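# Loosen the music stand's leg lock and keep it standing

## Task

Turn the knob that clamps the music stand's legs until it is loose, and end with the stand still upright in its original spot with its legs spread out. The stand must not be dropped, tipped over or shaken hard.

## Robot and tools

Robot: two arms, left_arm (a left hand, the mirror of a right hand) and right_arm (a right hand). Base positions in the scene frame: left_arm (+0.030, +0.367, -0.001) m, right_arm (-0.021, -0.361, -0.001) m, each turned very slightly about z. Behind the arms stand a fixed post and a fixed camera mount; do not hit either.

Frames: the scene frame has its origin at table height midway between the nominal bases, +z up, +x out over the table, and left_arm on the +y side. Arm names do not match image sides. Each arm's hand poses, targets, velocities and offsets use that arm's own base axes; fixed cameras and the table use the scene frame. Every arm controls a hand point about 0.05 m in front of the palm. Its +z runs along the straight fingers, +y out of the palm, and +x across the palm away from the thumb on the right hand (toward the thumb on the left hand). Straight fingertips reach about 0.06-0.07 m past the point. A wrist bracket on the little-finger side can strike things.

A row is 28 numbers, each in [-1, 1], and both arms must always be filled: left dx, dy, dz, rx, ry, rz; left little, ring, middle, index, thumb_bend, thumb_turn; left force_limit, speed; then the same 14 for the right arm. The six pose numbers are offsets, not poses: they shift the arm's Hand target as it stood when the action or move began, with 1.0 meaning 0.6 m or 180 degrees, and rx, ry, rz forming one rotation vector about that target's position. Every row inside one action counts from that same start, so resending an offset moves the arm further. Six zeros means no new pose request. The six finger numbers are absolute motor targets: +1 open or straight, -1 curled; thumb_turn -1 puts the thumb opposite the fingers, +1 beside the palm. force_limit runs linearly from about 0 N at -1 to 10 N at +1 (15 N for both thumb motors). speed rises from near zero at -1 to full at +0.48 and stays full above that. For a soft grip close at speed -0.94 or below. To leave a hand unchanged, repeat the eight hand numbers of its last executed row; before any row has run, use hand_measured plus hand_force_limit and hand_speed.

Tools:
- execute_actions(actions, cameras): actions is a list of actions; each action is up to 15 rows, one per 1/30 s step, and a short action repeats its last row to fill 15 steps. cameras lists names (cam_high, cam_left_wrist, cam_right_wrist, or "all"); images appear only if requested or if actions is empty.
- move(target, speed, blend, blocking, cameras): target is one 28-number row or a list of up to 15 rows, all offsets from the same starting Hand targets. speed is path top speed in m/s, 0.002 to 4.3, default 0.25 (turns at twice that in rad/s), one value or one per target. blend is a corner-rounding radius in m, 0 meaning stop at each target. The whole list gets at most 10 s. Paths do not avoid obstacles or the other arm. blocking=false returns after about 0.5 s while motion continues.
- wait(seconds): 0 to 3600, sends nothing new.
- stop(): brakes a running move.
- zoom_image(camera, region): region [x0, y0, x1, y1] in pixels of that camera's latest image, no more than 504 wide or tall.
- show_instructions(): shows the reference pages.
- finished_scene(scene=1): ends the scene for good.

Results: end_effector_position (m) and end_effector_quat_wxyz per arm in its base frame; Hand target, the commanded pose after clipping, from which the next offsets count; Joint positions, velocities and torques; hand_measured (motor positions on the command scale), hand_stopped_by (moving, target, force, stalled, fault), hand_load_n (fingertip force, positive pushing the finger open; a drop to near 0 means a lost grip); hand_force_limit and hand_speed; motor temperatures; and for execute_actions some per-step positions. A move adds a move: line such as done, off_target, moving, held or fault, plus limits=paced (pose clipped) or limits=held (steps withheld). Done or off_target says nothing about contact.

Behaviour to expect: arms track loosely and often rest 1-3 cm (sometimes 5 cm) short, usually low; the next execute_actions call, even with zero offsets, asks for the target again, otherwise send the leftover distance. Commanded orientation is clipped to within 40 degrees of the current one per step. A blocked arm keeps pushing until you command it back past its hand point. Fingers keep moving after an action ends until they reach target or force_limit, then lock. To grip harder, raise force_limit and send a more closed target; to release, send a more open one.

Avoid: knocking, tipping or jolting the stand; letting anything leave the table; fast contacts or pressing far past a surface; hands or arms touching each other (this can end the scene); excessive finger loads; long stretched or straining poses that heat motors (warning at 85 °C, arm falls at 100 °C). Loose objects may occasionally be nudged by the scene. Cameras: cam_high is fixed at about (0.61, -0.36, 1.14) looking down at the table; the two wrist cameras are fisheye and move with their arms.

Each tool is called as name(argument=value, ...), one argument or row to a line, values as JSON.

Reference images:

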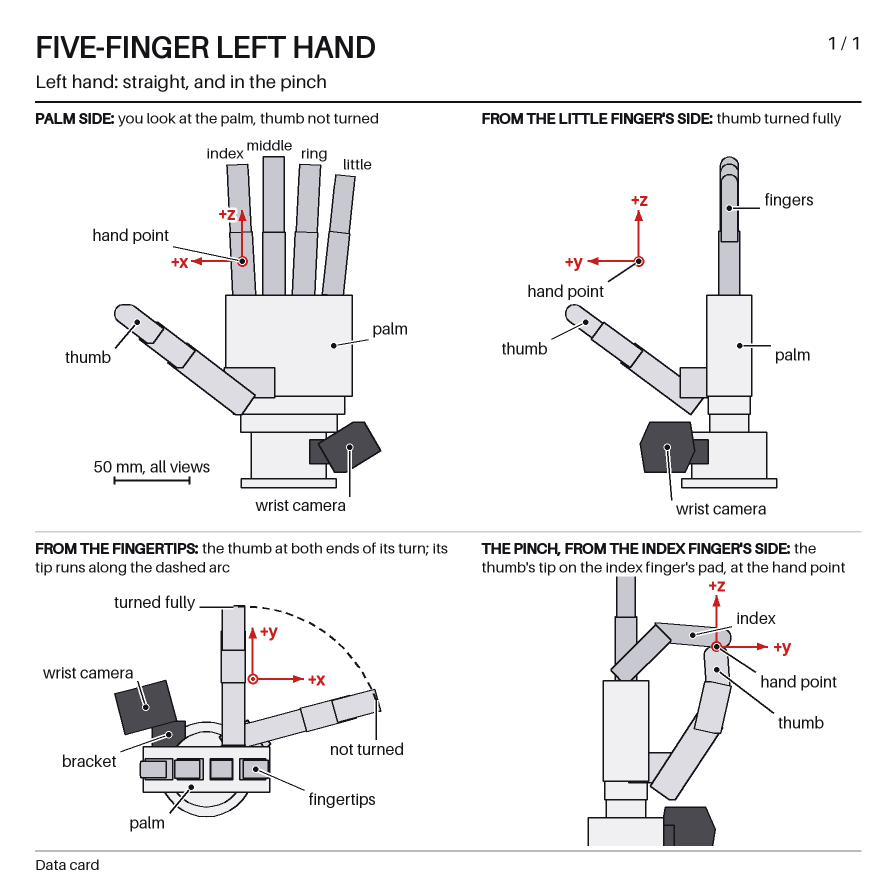

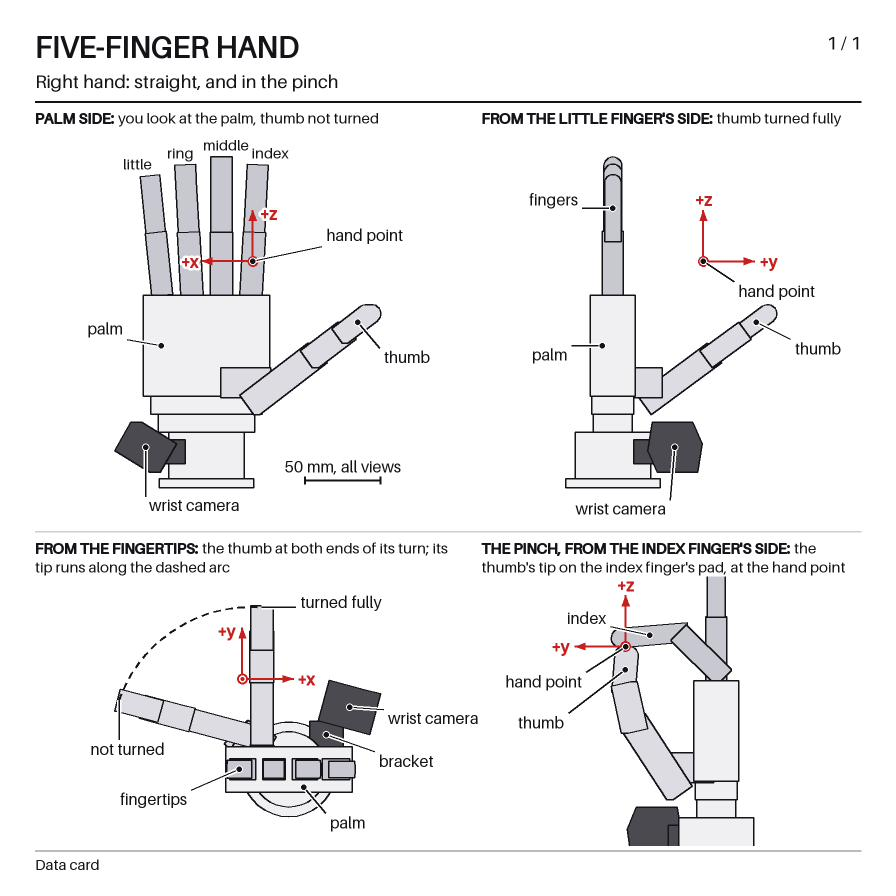

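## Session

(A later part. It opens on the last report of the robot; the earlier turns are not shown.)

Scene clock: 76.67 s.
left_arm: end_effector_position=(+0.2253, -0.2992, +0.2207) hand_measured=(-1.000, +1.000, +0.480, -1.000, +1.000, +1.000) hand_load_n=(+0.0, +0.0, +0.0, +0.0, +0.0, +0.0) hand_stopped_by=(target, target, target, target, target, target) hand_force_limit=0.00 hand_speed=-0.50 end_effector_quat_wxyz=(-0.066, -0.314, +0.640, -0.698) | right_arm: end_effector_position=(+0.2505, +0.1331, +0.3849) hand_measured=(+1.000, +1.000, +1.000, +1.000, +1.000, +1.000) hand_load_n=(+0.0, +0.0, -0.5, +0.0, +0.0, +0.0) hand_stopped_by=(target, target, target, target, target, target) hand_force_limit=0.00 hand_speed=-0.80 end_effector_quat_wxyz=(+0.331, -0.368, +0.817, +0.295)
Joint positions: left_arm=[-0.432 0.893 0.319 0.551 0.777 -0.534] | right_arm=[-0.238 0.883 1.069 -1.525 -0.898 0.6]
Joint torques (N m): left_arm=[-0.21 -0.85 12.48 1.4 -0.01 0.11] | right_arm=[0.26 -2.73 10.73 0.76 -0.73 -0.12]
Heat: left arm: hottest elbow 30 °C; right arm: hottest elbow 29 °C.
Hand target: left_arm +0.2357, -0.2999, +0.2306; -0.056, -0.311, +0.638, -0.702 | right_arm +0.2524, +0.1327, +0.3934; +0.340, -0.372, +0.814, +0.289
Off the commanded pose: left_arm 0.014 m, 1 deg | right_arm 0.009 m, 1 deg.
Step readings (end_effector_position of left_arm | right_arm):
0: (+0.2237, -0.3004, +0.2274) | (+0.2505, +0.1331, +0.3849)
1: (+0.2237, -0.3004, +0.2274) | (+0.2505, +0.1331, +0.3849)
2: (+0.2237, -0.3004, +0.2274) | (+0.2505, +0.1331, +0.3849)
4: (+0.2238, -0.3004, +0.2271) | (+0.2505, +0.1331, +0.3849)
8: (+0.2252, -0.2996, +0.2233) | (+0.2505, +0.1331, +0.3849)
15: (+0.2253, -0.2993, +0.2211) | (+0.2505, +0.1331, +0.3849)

execute_actions(
  actions=[
    [[0.0,0.0,0,0,0,0,-1,1,0.56,-1,1,1,0,-0.5,0,0,0,0,0,0,1,1,1,1,1,1,0,-0.8]],
  ],
  cameras=["cam_right_wrist","cam_high","cam_left_wrist"],
)

zoom_image(
  camera="cam_right_wrist",
  region=[320, 110, 390, 165],
)

zoom_image(
  camera="cam_high",
  region=[250, 210, 310, 270],
)

zoom_image(
  camera="cam_left_wrist",
  region=[350, 60, 490, 200],
)

Scene clock: 77.80 s.
left_arm: end_effector_position=(+0.2254, -0.2992, +0.2206) hand_measured=(-1.000, +1.000, +0.560, -1.000, +1.000, +1.000) hand_load_n=(+0.0, +0.0, +0.0, +0.0, +0.0, +0.0) hand_stopped_by=(target, target, target, target, target, target) hand_force_limit=0.00 hand_speed=-0.50 end_effector_quat_wxyz=(-0.065, -0.314, +0.640, -0.698) | right_arm: end_effector_position=(+0.2505, +0.1331, +0.3849) hand_measured=(+1.000, +1.000, +1.000, +1.000, +1.000, +1.000) hand_load_n=(+0.0, +0.0, +0.0, +0.0, +0.0, +0.0) hand_stopped_by=(target, target, target, target, target, target) hand_force_limit=0.00 hand_speed=-0.80 end_effector_quat_wxyz=(+0.331, -0.368, +0.817, +0.295)
Joint positions: left_arm=[-0.432 0.893 0.319 0.551 0.777 -0.533] | right_arm=[-0.238 0.883 1.069 -1.525 -0.898 0.6]
Joint torques (N m): left_arm=[-0.21 -0.85 12.48 1.48 0 0.13] | right_arm=[0.26 -2.73 10.74 0.75 -0.73 -0.12]
Heat: left arm: hottest elbow 30 °C; right arm: hottest elbow 29 °C.
Hand target: left_arm +0.2357, -0.2999, +0.2306; -0.056, -0.311, +0.638, -0.702 | right_arm +0.2524, +0.1327, +0.3934; +0.340, -0.372, +0.814, +0.289
Off the commanded pose: left_arm 0.014 m, 1 deg | right_arm 0.009 m, 1 deg.
Step readings (end_effector_position of left_arm | right_arm):
0: (+0.2253, -0.2992, +0.2206) | (+0.2505, +0.1331, +0.3849)
1: (+0.2253, -0.2992, +0.2206) | (+0.2505, +0.1331, +0.3849)
2: (+0.2253, -0.2992, +0.2206) | (+0.2505, +0.1331, +0.3849)
4: (+0.2254, -0.2992, +0.2206) | (+0.2505, +0.1331, +0.3849)
8: (+0.2254, -0.2992, +0.2206) | (+0.2505, +0.1331, +0.3849)
15: (+0.2254, -0.2992, +0.2206) | (+0.2505, +0.1331, +0.3849)
cam_left_wrist: T_world_to_cam=[[0.31002, 0.06011, 0.94883, -0.25877], [-0.94084, 0.16297, 0.29708, 0.19983], [-0.13677, -0.9848, 0.10708, -0.1726]] pos_world=[0.24462, -0.18698, 0.20464]

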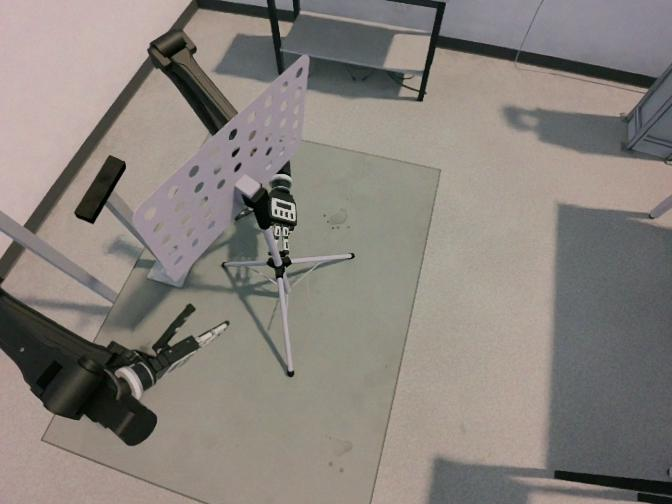

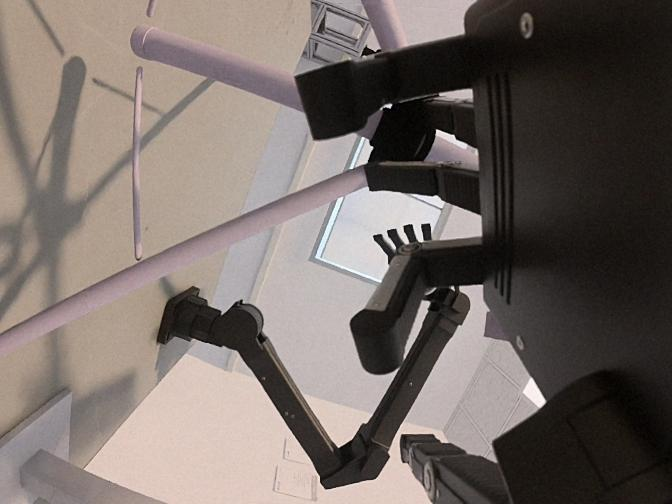

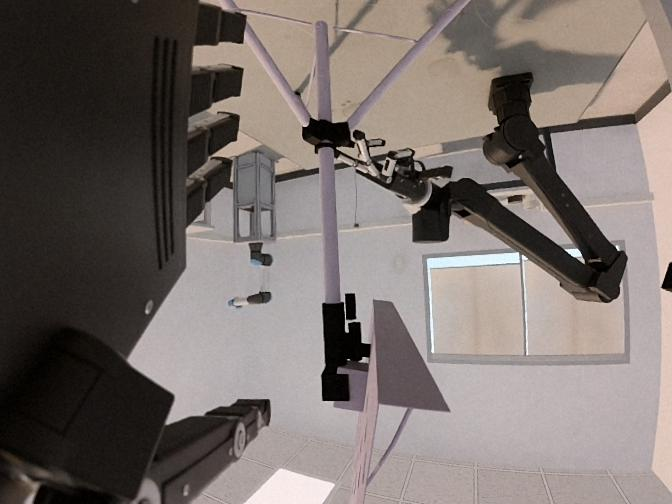

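Scaled by 7.200 from the camera's image (finer frame: 960x720).

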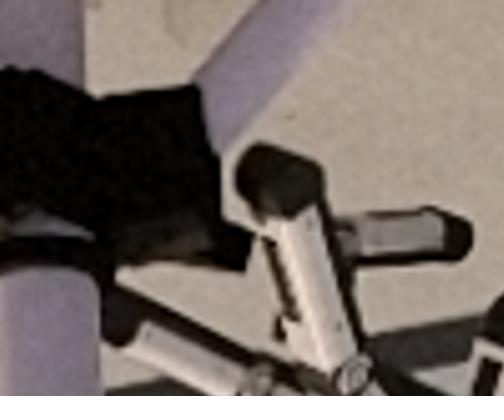

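Scaled by 8.400 from the camera's image (finer frame: 960x720).

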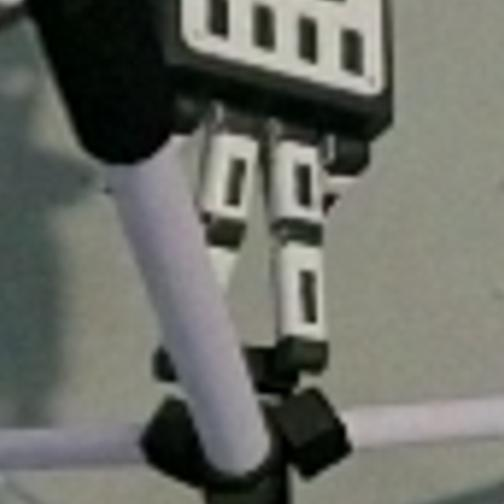

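Scaled by 3.600 from the camera's image (finer frame: 960x720).

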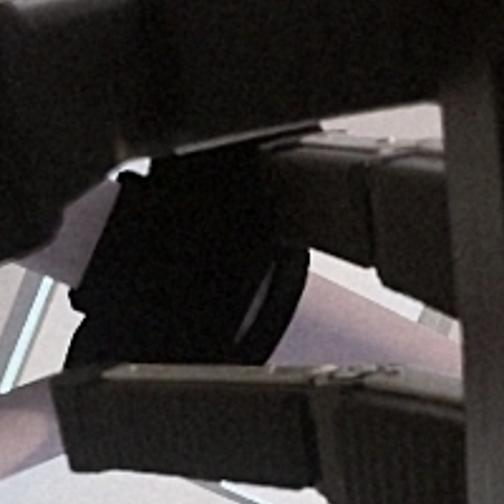

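execute_actions(
  actions=[
    [[-0.0042,-0.0017,0.019,-0.0243,0.0623,0,-1,1,0.60,-1,1,1,0,-0.5,0,0,0,0,0,0,1,1,1,1,1,1,0,-0.8]],
  ],
  cameras=["cam_right_wrist","cam_high"],
)

zoom_image(
  camera="cam_right_wrist",
  region=[320, 110, 390, 165],
)

zoom_image(
  camera="cam_high",
  region=[250, 210, 310, 270],
)

Scene clock: 79.30 s.
left_arm: end_effector_position=(+0.2223, -0.2993, +0.2280) hand_measured=(-1.000, +1.000, +0.600, -1.000, +1.000, +1.000) hand_load_n=(+0.0, +0.0, +0.0, +0.0, +0.0, +0.0) hand_stopped_by=(target, target, target, target, target, target) hand_force_limit=0.00 hand_speed=-0.50 end_effector_quat_wxyz=(+0.135, +0.380, -0.608, +0.684) | right_arm: end_effector_position=(+0.2505, +0.1331, +0.3849) hand_measured=(+1.000, +1.000, +1.000, +1.000, +1.000, +1.000) hand_load_n=(+0.0, +0.0, +0.0, +0.0, +0.0, +0.0) hand_stopped_by=(target, target, target, target, target, target) hand_force_limit=0.00 hand_speed=-0.80 end_effector_quat_wxyz=(+0.331, -0.368, +0.817, +0.295)
Joint positions: left_arm=[-0.421 0.903 0.319 0.544 0.786 -0.725] | right_arm=[-0.238 0.883 1.069 -1.525 -0.898 0.6]
Joint torques (N m): left_arm=[-0.15 -0.62 12.74 2.24 0.18 -0.05] | right_arm=[0.26 -2.73 10.74 0.76 -0.73 -0.11]
Heat: left arm: hottest elbow 30 °C; right arm: hottest elbow 29 °C.
Hand target: left_arm +0.2332, -0.3009, +0.2420; +0.130, +0.376, -0.602, +0.692 | right_arm +0.2524, +0.1327, +0.3934; +0.340, -0.372, +0.814, +0.289
Off the commanded pose: left_arm 0.018 m, 1 deg | right_arm 0.009 m, 1 deg.
Step readings (end_effector_position of left_arm | right_arm):
0: (+0.2254, -0.2992, +0.2206) | (+0.2505, +0.1331, +0.3849)
1: (+0.2254, -0.2992, +0.2207) | (+0.2505, +0.1331, +0.3849)
2: (+0.2252, -0.2991, +0.2210) | (+0.2505, +0.1331, +0.3849)
4: (+0.2241, -0.2990, +0.2222) | (+0.2505, +0.1331, +0.3849)
8: (+0.2235, -0.2986, +0.2247) | (+0.2505, +0.1331, +0.3849)
15: (+0.2228, -0.2991, +0.2269) | (+0.2505, +0.1331, +0.3849)
Images, in order (width x height): cam_high 672x504, cam_right_wrist 672x504.

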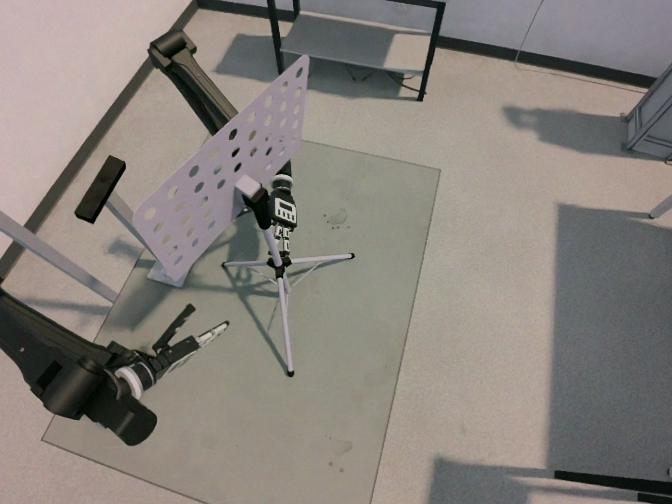

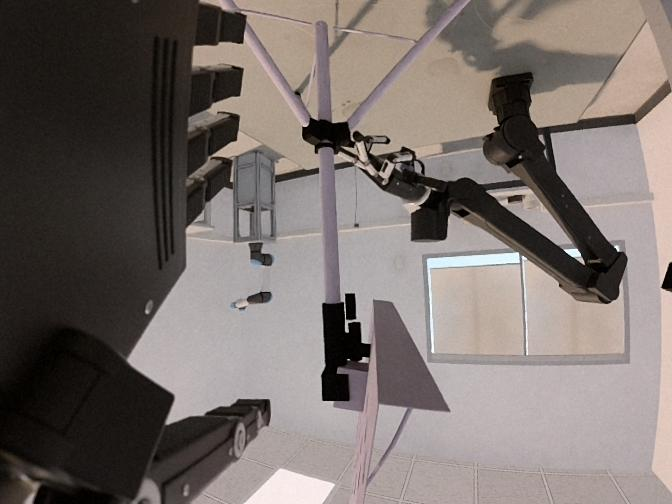

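Scaled by 7.200 from the camera's image (finer frame: 960x720).

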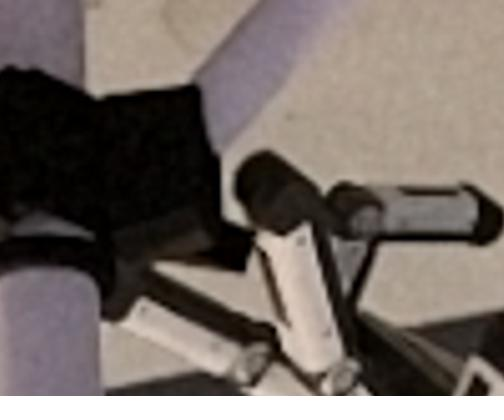

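Scaled by 8.400 from the camera's image (finer frame: 960x720).

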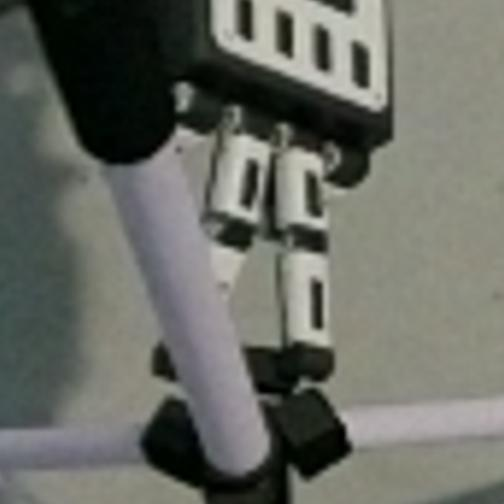

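execute_actions(
  actions=[
    [[-0.0008,0,0.02,0,0,0,-1,1,0.60,-1,1,1,0,-0.5,0,0,0,0,0,0,1,1,1,1,1,1,0,-0.8]],
  ],
  cameras=[],
)

Scene clock: 80.43 s.
left_arm: end_effector_position=(+0.2204, -0.2984, +0.2282) hand_measured=(-1.000, +1.000, +0.600, -1.000, +1.000, +1.000) hand_load_n=(+0.0, +0.0, +0.0, +0.0, +0.0, +0.0) hand_stopped_by=(target, target, target, target, target, target) hand_force_limit=0.00 hand_speed=-0.50 end_effector_quat_wxyz=(+0.139, +0.387, -0.609, +0.679) | right_arm: end_effector_position=(+0.2505, +0.1331, +0.3849) hand_measured=(+1.000, +1.000, +1.000, +1.000, +1.000, +1.000) hand_load_n=(+0.0, +0.0, +0.0, +0.0, +0.0, +0.0) hand_stopped_by=(target, target, target, target, target, target) hand_force_limit=0.00 hand_speed=-0.80 end_effector_quat_wxyz=(+0.331, -0.368, +0.817, +0.295)
Joint positions: left_arm=[-0.421 0.888 0.321 0.509 0.786 -0.728] | right_arm=[-0.238 0.883 1.069 -1.525 -0.898 0.6]
Joint torques (N m): left_arm=[-0.21 -1.96 14.48 1.37 0.16 -0.01] | right_arm=[0.32 -2.73 10.74 0.75 -0.73 -0.12]
Heat: left arm: hottest elbow 30 °C; right arm: hottest elbow 29 °C.
Hand target: left_arm +0.2327, -0.3008, +0.2540; +0.130, +0.376, -0.602, +0.692 | right_arm +0.2524, +0.1327, +0.3934; +0.340, -0.372, +0.814, +0.289
Off the commanded pose: left_arm 0.029 m, 2 deg | right_arm 0.009 m, 1 deg.
Step readings (end_effector_position of left_arm | right_arm):
0: (+0.2223, -0.2993, +0.2281) | (+0.2505, +0.1331, +0.3849)
1: (+0.2223, -0.2993, +0.2281) | (+0.2505, +0.1331, +0.3849)
2: (+0.2223, -0.2993, +0.2281) | (+0.2505, +0.1331, +0.3849)
4: (+0.2220, -0.2992, +0.2272) | (+0.2505, +0.1331, +0.3849)
8: (+0.2210, -0.2988, +0.2278) | (+0.2505, +0.1331, +0.3849)
15: (+0.2203, -0.2984, +0.2280) | (+0.2505, +0.1331, +0.3849)

execute_actions(
  actions=[
    [[0.001,-0.0023,0.0117,0,0,0,-1,1,0.60,-1,1,1,0,-0.5,0,0,0,0,0,0,1,1,1,1,1,1,0,-0.8]],
  ],
  cameras=["cam_right_wrist","cam_high"],
)

zoom_image(
  camera="cam_right_wrist",
  region=[320, 110, 390, 165],
)

zoom_image(
  camera="cam_high",
  region=[250, 210, 310, 270],
)

Scene clock: 81.40 s.
left_arm: end_effector_position=(+0.2203, -0.2984, +0.2319) hand_measured=(-1.000, +1.000, +0.600, -1.000, +1.000, +1.000) hand_load_n=(+0.0, +0.0, -0.5, +0.0, +0.0, -0.5) hand_stopped_by=(target, target, target, target, target, target) hand_force_limit=0.00 hand_speed=-0.50 end_effector_quat_wxyz=(+0.141, +0.389, -0.609, +0.676) | right_arm: end_effector_position=(+0.2505, +0.1331, +0.3849) hand_measured=(+1.000, +1.000, +1.000, +1.000, +1.000, +1.000) hand_load_n=(+0.0, +0.0, +0.0, +0.0, +0.0, -0.5) hand_stopped_by=(target, target, target, target, target, target) hand_force_limit=0.00 hand_speed=-0.80 end_effector_quat_wxyz=(+0.331, -0.368, +0.817, +0.295)
Joint positions: left_arm=[-0.421 0.875 0.331 0.48 0.786 -0.729] | right_arm=[-0.238 0.883 1.069 -1.525 -0.898 0.6]
Joint torques (N m): left_arm=[-0.56 -1.96 15.12 1.46 0.04 -0.01] | right_arm=[0.26 -2.73 10.73 0.75 -0.73 -0.12]
Heat: left arm: hottest elbow 30 °C; right arm: hottest elbow 29 °C.
Hand target: left_arm +0.2333, -0.3022, +0.2611; +0.130, +0.376, -0.602, +0.692 | right_arm +0.2524, +0.1327, +0.3934; +0.340, -0.372, +0.814, +0.289
Off the commanded pose: left_arm 0.032 m, 3 deg | right_arm 0.009 m, 1 deg.
Step readings (end_effector_position of left_arm | right_arm):
0: (+0.2204, -0.2984, +0.2282) | (+0.2505, +0.1331, +0.3849)
1: (+0.2203, -0.2984, +0.2281) | (+0.2505, +0.1331, +0.3849)
2: (+0.2204, -0.2984, +0.2283) | (+0.2505, +0.1331, +0.3849)
4: (+0.2205, -0.2984, +0.2294) | (+0.2505, +0.1331, +0.3849)
8: (+0.2207, -0.2985, +0.2324) | (+0.2505, +0.1331, +0.3849)
15: (+0.2204, -0.2984, +0.2319) | (+0.2505, +0.1331, +0.3849)
Images, in order (width x height): cam_high 672x504, cam_right_wrist 672x504.

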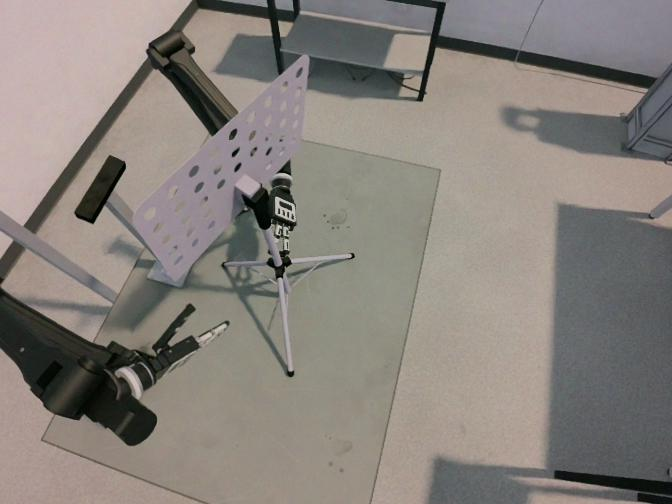

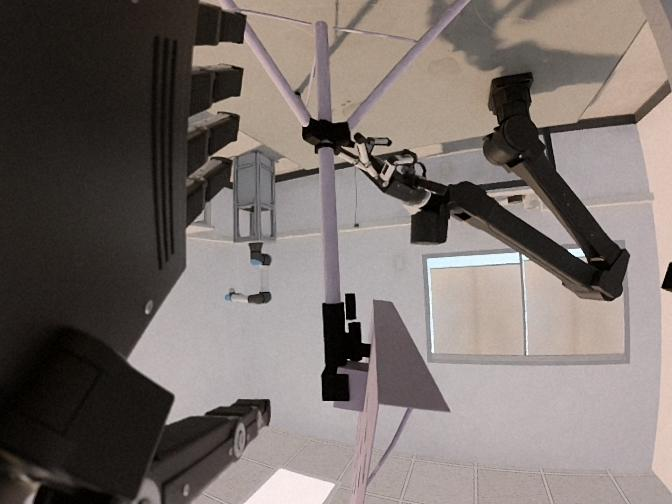

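Scaled by 7.200 from the camera's image (finer frame: 960x720).

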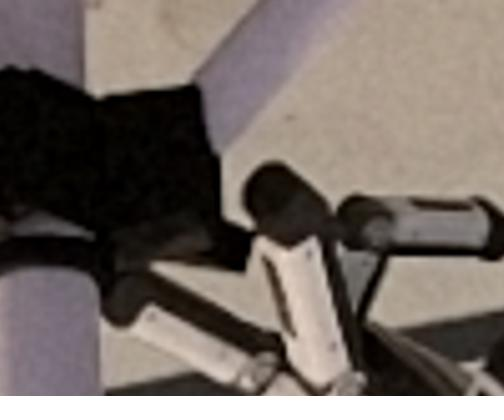

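Scaled by 8.400 from the camera's image (finer frame: 960x720).

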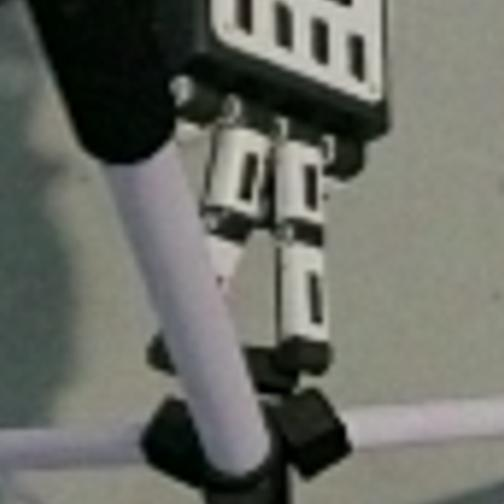

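execute_actions(
  actions=[
    [[0.0047,-0.0035,-0.0277,0.0351,-0.0901,0,-1,1,0.56,-1,1,1,0,-0.5,0,0,0,0,0,0,1,1,1,1,1,1,0,-0.8]],
  ],
  cameras=["cam_right_wrist","cam_high"],
)

zoom_image(
  camera="cam_right_wrist",
  region=[320, 110, 390, 165],
)

zoom_image(
  camera="cam_high",
  region=[250, 210, 310, 270],
)

Scene clock: 83.90 s.
left_arm: end_effector_position=(+0.2287, -0.2969, +0.2185) hand_measured=(-1.000, +1.000, +0.560, -1.000, +1.000, +1.000) hand_load_n=(+0.0, +0.0, +0.0, +0.0, +0.0, -0.5) hand_stopped_by=(target, target, target, target, target, target) hand_force_limit=0.00 hand_speed=-0.50 end_effector_quat_wxyz=(-0.034, -0.302, +0.654, -0.692) | right_arm: end_effector_position=(+0.2505, +0.1331, +0.3849) hand_measured=(+1.000, +1.000, +1.000, +1.000, +1.000, +1.000) hand_load_n=(+0.0, +0.0, +0.0, +0.0, +0.0, +0.0) hand_stopped_by=(target, target, target, target, target, target) hand_force_limit=0.00 hand_speed=-0.80 end_effector_quat_wxyz=(+0.331, -0.368, +0.817, +0.295)
Joint positions: left_arm=[-0.437 0.858 0.331 0.474 0.749 -0.445] | right_arm=[-0.238 0.883 1.069 -1.525 -0.898 0.6]
Joint torques (N m): left_arm=[-1.96 -1.73 14.74 1.52 0.01 0.17] | right_arm=[0.26 -2.73 10.74 0.75 -0.73 -0.12]
Heat: left arm: hottest elbow 30 °C; right arm: hottest elbow 30 °C.
Hand target: left_arm +0.2361, -0.3044, +0.2444; -0.023, -0.281, +0.652, -0.704 | right_arm +0.2524, +0.1327, +0.3934; +0.340, -0.372, +0.814, +0.289
Off the commanded pose: left_arm 0.028 m, 3 deg | right_arm 0.009 m, 1 deg.
Step readings (end_effector_position of left_arm | right_arm):
0: (+0.2203, -0.2984, +0.2319) | (+0.2505, +0.1331, +0.3849)
1: (+0.2205, -0.2984, +0.2318) | (+0.2505, +0.1331, +0.3849)
2: (+0.2219, -0.2981, +0.2307) | (+0.2505, +0.1331, +0.3849)
4: (+0.2250, -0.2975, +0.2277) | (+0.2505, +0.1331, +0.3849)
8: (+0.2285, -0.2971, +0.2221) | (+0.2505, +0.1331, +0.3849)
15: (+0.2283, -0.2974, +0.2209) | (+0.2505, +0.1331, +0.3849)
Images, in order (width x height): cam_high 672x504, cam_right_wrist 672x504.

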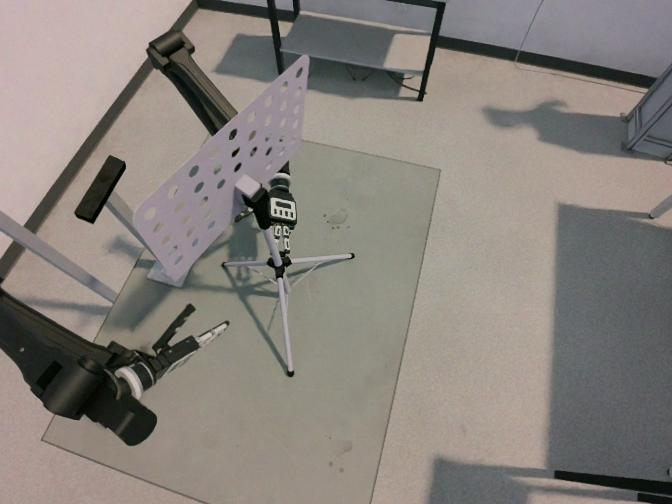

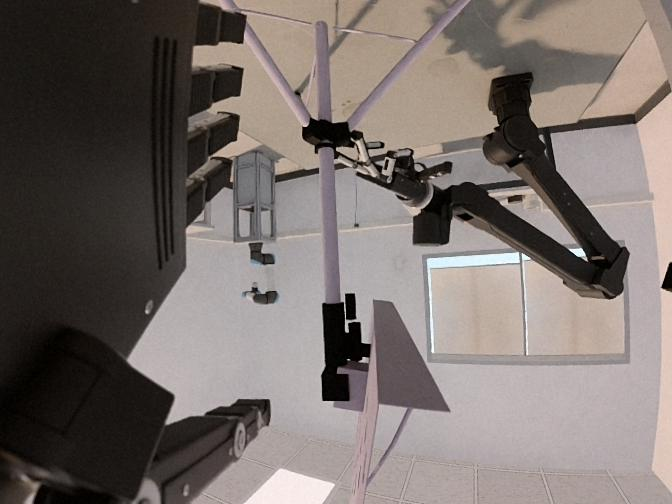

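Scaled by 7.200 from the camera's image (finer frame: 960x720).

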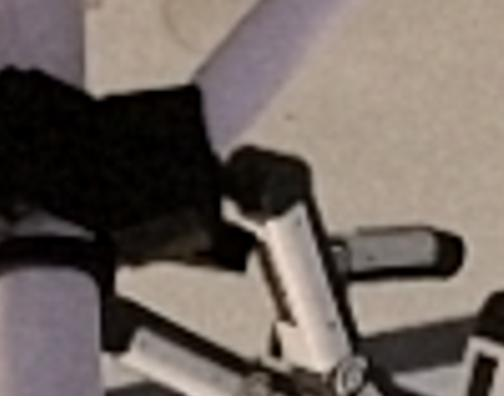

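Scaled by 8.400 from the camera's image (finer frame: 960x720).

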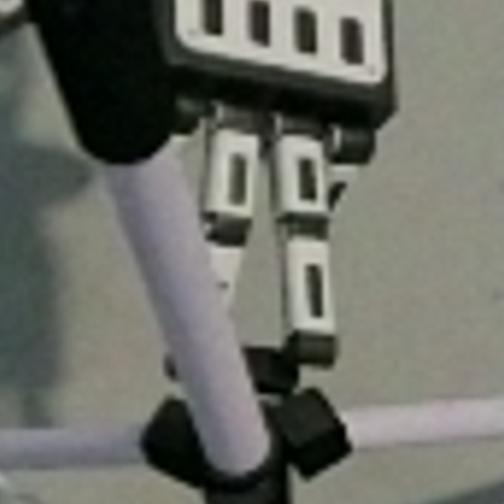

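execute_actions(
  actions=[
    [[-0.0093,-0.0063,-0.0035,0,0,0,-1,1,0.56,-1,1,1,0,-0.5,0,0,0,0,0,0,1,1,1,1,1,1,0,-0.8]],
  ],
  cameras=["cam_right_wrist","cam_high"],
)

zoom_image(
  camera="cam_right_wrist",
  region=[320, 110, 390, 165],
)

zoom_image(
  camera="cam_high",
  region=[250, 210, 310, 270],
)

Scene clock: 84.80 s.
left_arm: end_effector_position=(+0.2251, -0.3016, +0.2205) hand_measured=(-1.000, +1.000, +0.560, -1.000, +1.000, +1.000) hand_load_n=(+0.0, +0.0, -0.5, +0.0, +0.0, -0.5) hand_stopped_by=(target, target, target, target, target, target) hand_force_limit=0.00 hand_speed=-0.50 end_effector_quat_wxyz=(-0.032, -0.299, +0.655, -0.694) | right_arm: end_effector_position=(+0.2505, +0.1331, +0.3849) hand_measured=(+1.000, +1.000, +1.000, +1.000, +1.000, +1.000) hand_load_n=(+0.0, +0.0, +0.0, +0.0, +0.0, +0.0) hand_stopped_by=(target, target, target, target, target, target) hand_force_limit=0.00 hand_speed=-0.80 end_effector_quat_wxyz=(+0.331, -0.368, +0.817, +0.295)
Joint positions: left_arm=[-0.463 0.848 0.331 0.469 0.725 -0.442] | right_arm=[-0.238 0.883 1.069 -1.525 -0.898 0.6]
Joint torques (N m): left_arm=[-1.9 -1.61 14.05 1.54 0 0.13] | right_arm=[0.32 -2.78 10.74 0.75 -0.73 -0.12]
Heat: left arm: hottest elbow 30 °C; right arm: hottest elbow 30 °C.
Hand target: left_arm +0.2305, -0.3081, +0.2423; -0.023, -0.281, +0.652, -0.704 | right_arm +0.2524, +0.1327, +0.3934; +0.340, -0.372, +0.814, +0.289
Off the commanded pose: left_arm 0.023 m, 3 deg | right_arm 0.009 m, 1 deg.
Step readings (end_effector_position of left_arm | right_arm):
0: (+0.2287, -0.2969, +0.2184) | (+0.2505, +0.1331, +0.3849)
1: (+0.2290, -0.2969, +0.2184) | (+0.2505, +0.1331, +0.3849)
2: (+0.2291, -0.2972, +0.2185) | (+0.2505, +0.1331, +0.3849)
4: (+0.2289, -0.2983, +0.2189) | (+0.2505, +0.1331, +0.3849)
8: (+0.2257, -0.3009, +0.2206) | (+0.2505, +0.1331, +0.3849)
15: (+0.2251, -0.3016, +0.2206) | (+0.2505, +0.1331, +0.3849)
Images, in order (width x height): cam_high 672x504, cam_right_wrist 672x504.

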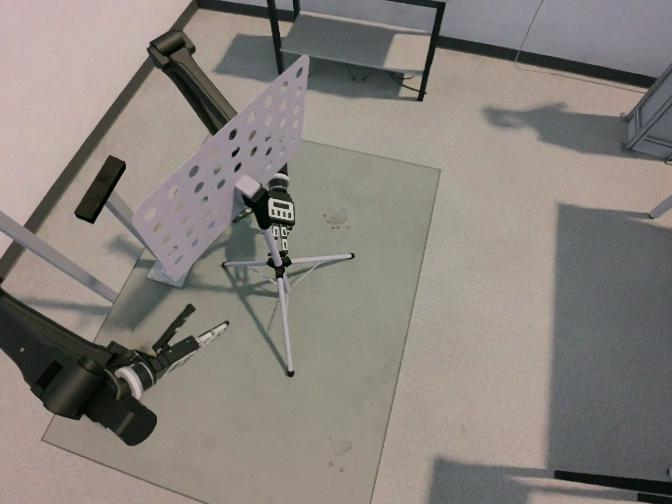

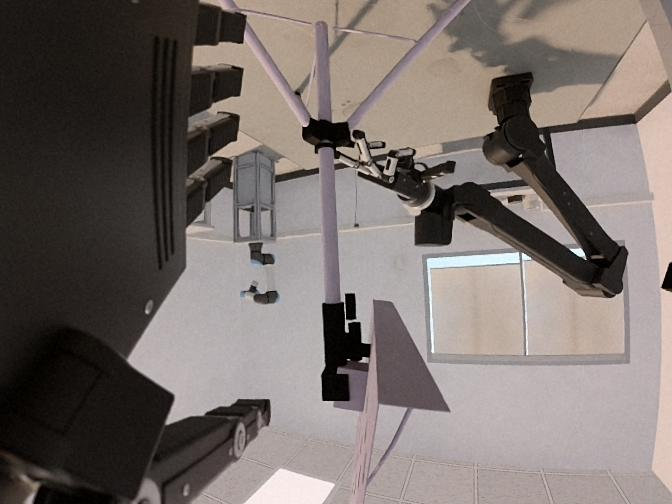

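Scaled by 7.200 from the camera's image (finer frame: 960x720).

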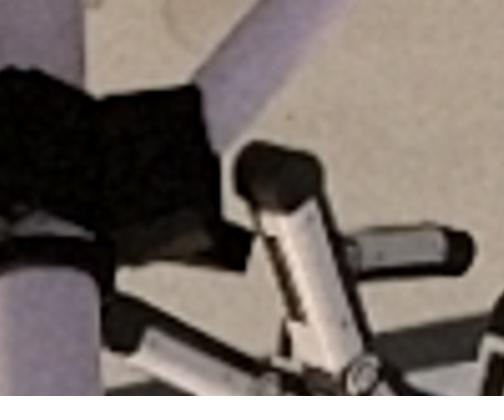

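Scaled by 8.400 from the camera's image (finer frame: 960x720).

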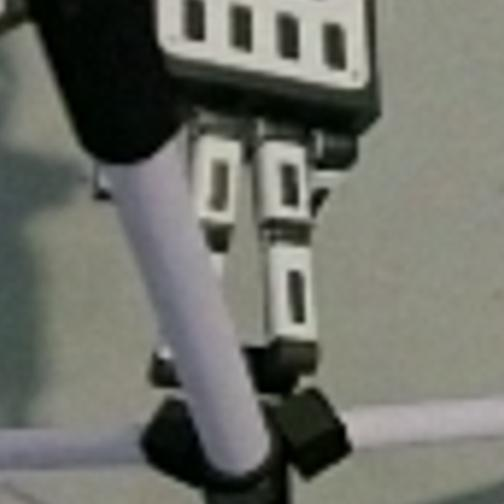

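execute_actions(
  actions=[
    [[0,0,-0.01,0.0052,0.002,0,-1,1,0.56,-1,1,1,0,-0.5,0,0,0,0,0,0,1,1,1,1,1,1,0,-0.8]],
  ],
  cameras=[],
)

Scene clock: 85.97 s.
left_arm: end_effector_position=(+0.2248, -0.3013, +0.2164) hand_measured=(-1.000, +1.000, +0.560, -1.000, +1.000, +1.000) hand_load_n=(+0.0, +0.0, +0.0, +0.0, +0.0, +0.0) hand_stopped_by=(target, target, target, target, target, target) hand_force_limit=0.00 hand_speed=-0.50 end_effector_quat_wxyz=(-0.030, -0.300, +0.660, -0.689) | right_arm: end_effector_position=(+0.2505, +0.1331, +0.3849) hand_measured=(+1.000, +1.000, +1.000, +1.000, +1.000, +1.000) hand_load_n=(+0.0, +0.0, +0.0, +0.0, +0.0, -0.5) hand_stopped_by=(target, target, target, target, target, target) hand_force_limit=0.00 hand_speed=-0.80 end_effector_quat_wxyz=(+0.331, -0.368, +0.817, +0.295)
Joint positions: left_arm=[-0.465 0.848 0.331 0.451 0.722 -0.426] | right_arm=[-0.238 0.883 1.069 -1.525 -0.898 0.6]
Joint torques (N m): left_arm=[-2.02 -1.26 14 1.54 0.02 0.11] | right_arm=[0.26 -2.78 10.74 0.75 -0.73 -0.12]
Heat: left arm: hottest elbow 30 °C; right arm: hottest elbow 30 °C.
Hand target: left_arm +0.2305, -0.3081, +0.2363; -0.023, -0.284, +0.657, -0.698 | right_arm +0.2524, +0.1327, +0.3934; +0.340, -0.372, +0.814, +0.289
Off the commanded pose: left_arm 0.022 m, 2 deg | right_arm 0.009 m, 1 deg.
Step readings (end_effector_position of left_arm | right_arm):
0: (+0.2252, -0.3016, +0.2205) | (+0.2505, +0.1331, +0.3849)
1: (+0.2252, -0.3016, +0.2204) | (+0.2505, +0.1331, +0.3849)
2: (+0.2251, -0.3016, +0.2202) | (+0.2505, +0.1331, +0.3849)
4: (+0.2250, -0.3015, +0.2191) | (+0.2505, +0.1331, +0.3849)
8: (+0.2248, -0.3014, +0.2174) | (+0.2505, +0.1331, +0.3849)
15: (+0.2248, -0.3013, +0.2165) | (+0.2505, +0.1331, +0.3849)

execute_actions(
  actions=[
    [[0,0,0,0,0,0,-1,1,0.64,-1,1,1,0,-0.7,0,0,0,0,0,0,1,1,1,1,1,1,0,-0.8]],
  ],
  cameras=[],
)

Scene clock: 86.80 s.
left_arm: end_effector_position=(+0.2247, -0.3012, +0.2157) hand_measured=(-1.000, +1.000, +0.640, -1.000, +1.000, +1.000) hand_load_n=(+0.0, +0.0, -1.0, +0.0, -0.5, +0.0) hand_stopped_by=(target, target, target, target, target, target) hand_force_limit=0.00 hand_speed=-0.70 end_effector_quat_wxyz=(-0.030, -0.300, +0.660, -0.688) | right_arm: end_effector_position=(+0.2505, +0.1331, +0.3849) hand_measured=(+1.000, +1.000, +1.000, +1.000, +1.000, +1.000) hand_load_n=(-0.5, +0.0, +0.0, +0.0, +0.0, +0.0) hand_stopped_by=(target, target, target, target, target, target) hand_force_limit=0.00 hand_speed=-0.80 end_effector_quat_wxyz=(+0.331, -0.368, +0.817, +0.295)
Joint positions: left_arm=[-0.465 0.848 0.331 0.447 0.722 -0.425] | right_arm=[-0.238 0.883 1.069 -1.525 -0.898 0.6]
Joint torques (N m): left_arm=[-1.96 -1.26 14 1.68 0.03 0.13] | right_arm=[0.26 -2.73 10.76 0.76 -0.73 -0.11]
Heat: left arm: hottest elbow 30 °C; right arm: hottest elbow 30 °C.
Hand target: left_arm +0.2305, -0.3081, +0.2363; -0.023, -0.284, +0.657, -0.698 | right_arm +0.2524, +0.1327, +0.3934; +0.340, -0.372, +0.814, +0.289
Off the commanded pose: left_arm 0.022 m, 2 deg | right_arm 0.009 m, 1 deg.
Step readings (end_effector_position of left_arm | right_arm):
0: (+0.2248, -0.3013, +0.2164) | (+0.2505, +0.1331, +0.3849)
1: (+0.2248, -0.3013, +0.2164) | (+0.2505, +0.1331, +0.3849)
2: (+0.2248, -0.3013, +0.2164) | (+0.2505, +0.1331, +0.3849)
4: (+0.2248, -0.3013, +0.2164) | (+0.2505, +0.1331, +0.3849)
8: (+0.2246, -0.3012, +0.2157) | (+0.2505, +0.1331, +0.3849)
15: (+0.2247, -0.3012, +0.2157) | (+0.2505, +0.1331, +0.3849)

execute_actions(
  actions=[
    [[-0.005,-0.002,0.015,-0.0202,0.0519,0,-1,1,0.64,-1,1,1,0,-0.7,0,0,0,0,0,0,1,1,1,1,1,1,0,-0.8]],
  ],
  cameras=["cam_right_wrist","cam_high"],
)

zoom_image(
  camera="cam_right_wrist",
  region=[320, 110, 390, 165],
)

zoom_image(
  camera="cam_high",
  region=[250, 210, 310, 270],
)

Scene clock: 88.10 s.
left_arm: end_effector_position=(+0.2170, -0.3039, +0.2246) hand_measured=(-1.000, +1.000, +0.640, -1.000, +1.000, +1.000) hand_load_n=(+0.0, +0.0, -0.5, +0.0, +0.0, +0.0) hand_stopped_by=(target, target, target, target, target, target) hand_force_limit=0.00 hand_speed=-0.70 end_effector_quat_wxyz=(-0.089, -0.348, +0.637, -0.682) | right_arm: end_effector_position=(+0.2505, +0.1331, +0.3849) hand_measured=(+1.000, +1.000, +1.000, +1.000, +1.000, +1.000) hand_load_n=(-0.5, +0.0, +0.5, +0.0, +0.0, +0.0) hand_stopped_by=(target, target, target, target, target, target) hand_force_limit=0.00 hand_speed=-0.80 end_effector_quat_wxyz=(+0.331, -0.368, +0.817, +0.295)
Joint positions: left_arm=[-0.465 0.848 0.331 0.446 0.735 -0.582] | right_arm=[-0.238 0.883 1.069 -1.525 -0.898 0.6]
Joint torques (N m): left_arm=[-0.91 -0.38 14.3 2.1 0.19 -0.04] | right_arm=[0.26 -2.73 10.74 0.75 -0.73 -0.12]
Heat: left arm: hottest elbow 31 °C; right arm: hottest elbow 30 °C.
Hand target: left_arm +0.2276, -0.3093, +0.2453; -0.085, -0.339, +0.631, -0.693 | right_arm +0.2524, +0.1327, +0.3934; +0.340, -0.372, +0.814, +0.289
Off the commanded pose: left_arm 0.024 m, 2 deg | right_arm 0.009 m, 1 deg.
Step readings (end_effector_position of left_arm | right_arm):
0: (+0.2247, -0.3012, +0.2157) | (+0.2505, +0.1331, +0.3849)
1: (+0.2246, -0.3012, +0.2158) | (+0.2505, +0.1331, +0.3849)
2: (+0.2240, -0.3013, +0.2161) | (+0.2505, +0.1331, +0.3849)
4: (+0.2218, -0.3019, +0.2176) | (+0.2505, +0.1331, +0.3849)
8: (+0.2190, -0.3029, +0.2208) | (+0.2505, +0.1331, +0.3849)
15: (+0.2175, -0.3036, +0.2237) | (+0.2505, +0.1331, +0.3849)
Images, in order (width x height): cam_high 672x504, cam_right_wrist 672x504.

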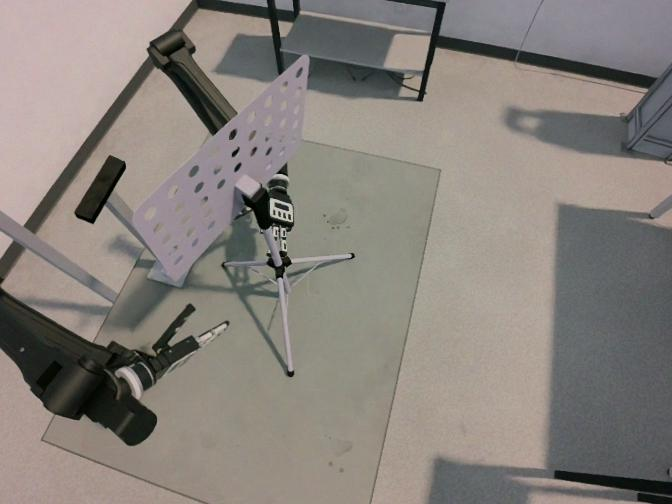

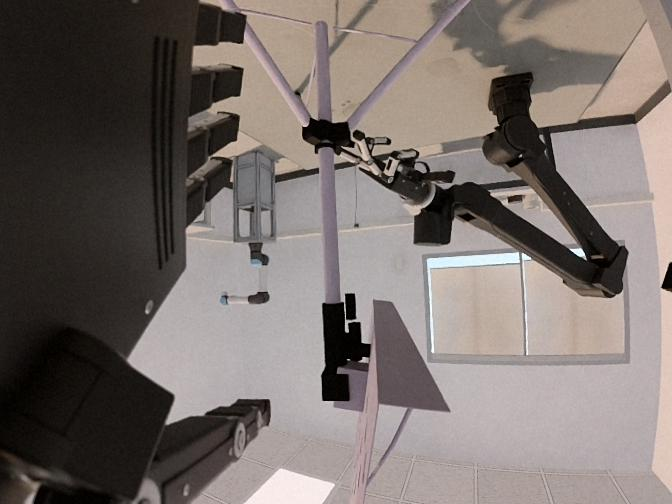

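Scaled by 7.200 from the camera's image (finer frame: 960x720).

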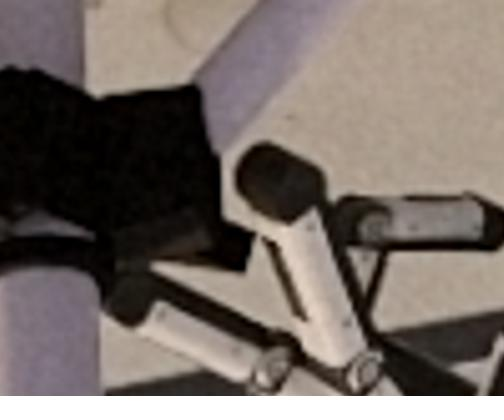

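Scaled by 8.400 from the camera's image (finer frame: 960x720).

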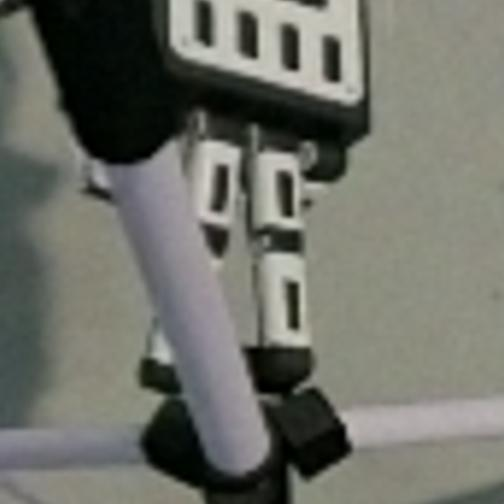

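execute_actions(
  actions=[
    [[0.006,0.003,0.024,-0.0202,0.0519,0,-1,1,0.64,-1,1,1,0,-0.7,0,0,0,0,0,0,1,1,1,1,1,1,0,-0.8]],
  ],
  cameras=["cam_right_wrist","cam_high"],
)

zoom_image(
  camera="cam_right_wrist",
  region=[320, 110, 390, 165],
)

zoom_image(
  camera="cam_high",
  region=[250, 210, 310, 270],
)

Scene clock: 90.43 s.
left_arm: end_effector_position=(+0.2166, -0.3038, +0.2378) hand_measured=(-1.000, +1.000, +0.640, -1.000, +1.000, +1.000) hand_load_n=(+0.0, +0.0, -0.5, +0.0, +0.0, +0.0) hand_stopped_by=(target, target, target, target, target, target) hand_force_limit=0.00 hand_speed=-0.70 end_effector_quat_wxyz=(+0.154, +0.398, -0.606, +0.671) | right_arm: end_effector_position=(+0.2505, +0.1331, +0.3849) hand_measured=(+1.000, +1.000, +1.000, +1.000, +1.000, +1.000) hand_load_n=(+0.0, -0.5, +0.0, +0.0, +0.0, +0.0) hand_stopped_by=(target, target, target, target, target, target) hand_force_limit=0.00 hand_speed=-0.80 end_effector_quat_wxyz=(+0.331, -0.368, +0.817, +0.295)
Joint positions: left_arm=[-0.444 0.863 0.344 0.446 0.77 -0.756] | right_arm=[-0.238 0.883 1.069 -1.525 -0.898 0.6]
Joint torques (N m): left_arm=[-0.15 -0.38 14.69 2.07 0.17 -0.01] | right_arm=[0.26 -2.73 10.74 0.75 -0.73 -0.12]
Heat: left arm: hottest elbow 31 °C; right arm: hottest elbow 30 °C.
Hand target: left_arm +0.2311, -0.3075, +0.2597; +0.147, +0.391, -0.600, +0.683 | right_arm +0.2524, +0.1327, +0.3934; +0.340, -0.372, +0.814, +0.289
Off the commanded pose: left_arm 0.027 m, 2 deg | right_arm 0.009 m, 1 deg.
Step readings (end_effector_position of left_arm | right_arm):
0: (+0.2170, -0.3039, +0.2247) | (+0.2505, +0.1331, +0.3849)
1: (+0.2168, -0.3039, +0.2248) | (+0.2505, +0.1331, +0.3849)
2: (+0.2164, -0.3040, +0.2254) | (+0.2505, +0.1331, +0.3849)
4: (+0.2159, -0.3036, +0.2281) | (+0.2505, +0.1331, +0.3849)
8: (+0.2166, -0.3033, +0.2332) | (+0.2505, +0.1331, +0.3849)
15: (+0.2165, -0.3037, +0.2366) | (+0.2505, +0.1331, +0.3849)
Images, in order (width x height): cam_high 672x504, cam_right_wrist 672x504.

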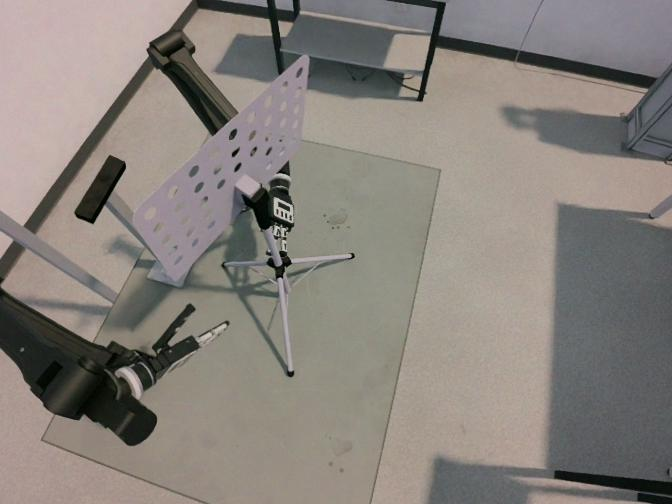

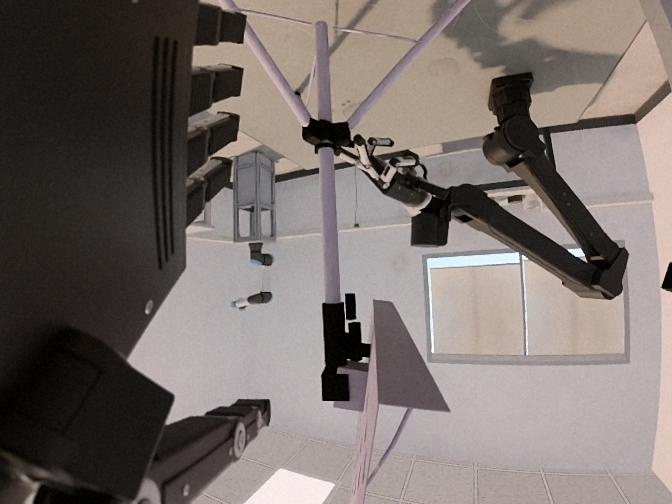

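Scaled by 7.200 from the camera's image (finer frame: 960x720).

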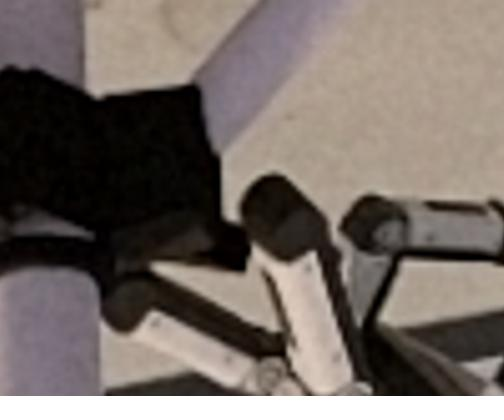

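Scaled by 8.400 from the camera's image (finer frame: 960x720).

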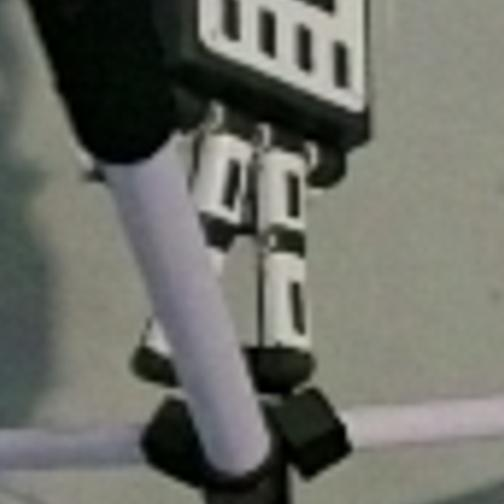

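execute_actions(
  actions=[
    [[0.0124,0.0048,-0.008,0.0052,0.002,0,-1,1,0.64,-1,1,1,0,-0.7,0,0,0,0,0,0,1,1,1,1,1,1,0,-0.8]],
  ],
  cameras=[],
)

Scene clock: 92.07 s.
left_arm: end_effector_position=(+0.2188, -0.3028, +0.2382) hand_measured=(-1.000, +1.000, +0.640, -1.000, +1.000, +1.000) hand_load_n=(+0.0, +0.0, -2.0, +0.0, +0.0, +0.0) hand_stopped_by=(target, target, target, target, target, target) hand_force_limit=0.00 hand_speed=-0.70 end_effector_quat_wxyz=(-0.162, -0.396, +0.609, -0.668) | right_arm: end_effector_position=(+0.2505, +0.1331, +0.3849) hand_measured=(+1.000, +1.000, +1.000, +1.000, +1.000, +1.000) hand_load_n=(+0.0, +0.0, +0.0, +0.0, +0.0, +0.0) hand_stopped_by=(target, target, target, target, target, target) hand_force_limit=0.00 hand_speed=-0.80 end_effector_quat_wxyz=(+0.331, -0.368, +0.817, +0.295)
Joint positions: left_arm=[-0.429 0.882 0.355 0.446 0.801 -0.756] | right_arm=[-0.238 0.883 1.069 -1.525 -0.898 0.6]
Joint torques (N m): left_arm=[0.44 -0.09 14.69 1.47 -0.2 0.14] | right_arm=[0.26 -2.73 10.74 0.75 -0.73 -0.11]
Heat: left arm: hottest elbow 31 °C; right arm: hottest elbow 30 °C.
Hand target: left_arm +0.2385, -0.3047, +0.2550; -0.145, -0.394, +0.605, -0.676 | right_arm +0.2524, +0.1327, +0.3934; +0.340, -0.372, +0.814, +0.289
Off the commanded pose: left_arm 0.026 m, 2 deg | right_arm 0.009 m, 1 deg.
Step readings (end_effector_position of left_arm | right_arm):
0: (+0.2165, -0.3038, +0.2378) | (+0.2505, +0.1331, +0.3849)
1: (+0.2165, -0.3038, +0.2379) | (+0.2505, +0.1331, +0.3849)
2: (+0.2166, -0.3036, +0.2379) | (+0.2505, +0.1331, +0.3849)
4: (+0.2178, -0.3030, +0.2379) | (+0.2505, +0.1331, +0.3849)
8: (+0.2190, -0.3028, +0.2382) | (+0.2505, +0.1331, +0.3849)
15: (+0.2188, -0.3028, +0.2382) | (+0.2505, +0.1331, +0.3849)


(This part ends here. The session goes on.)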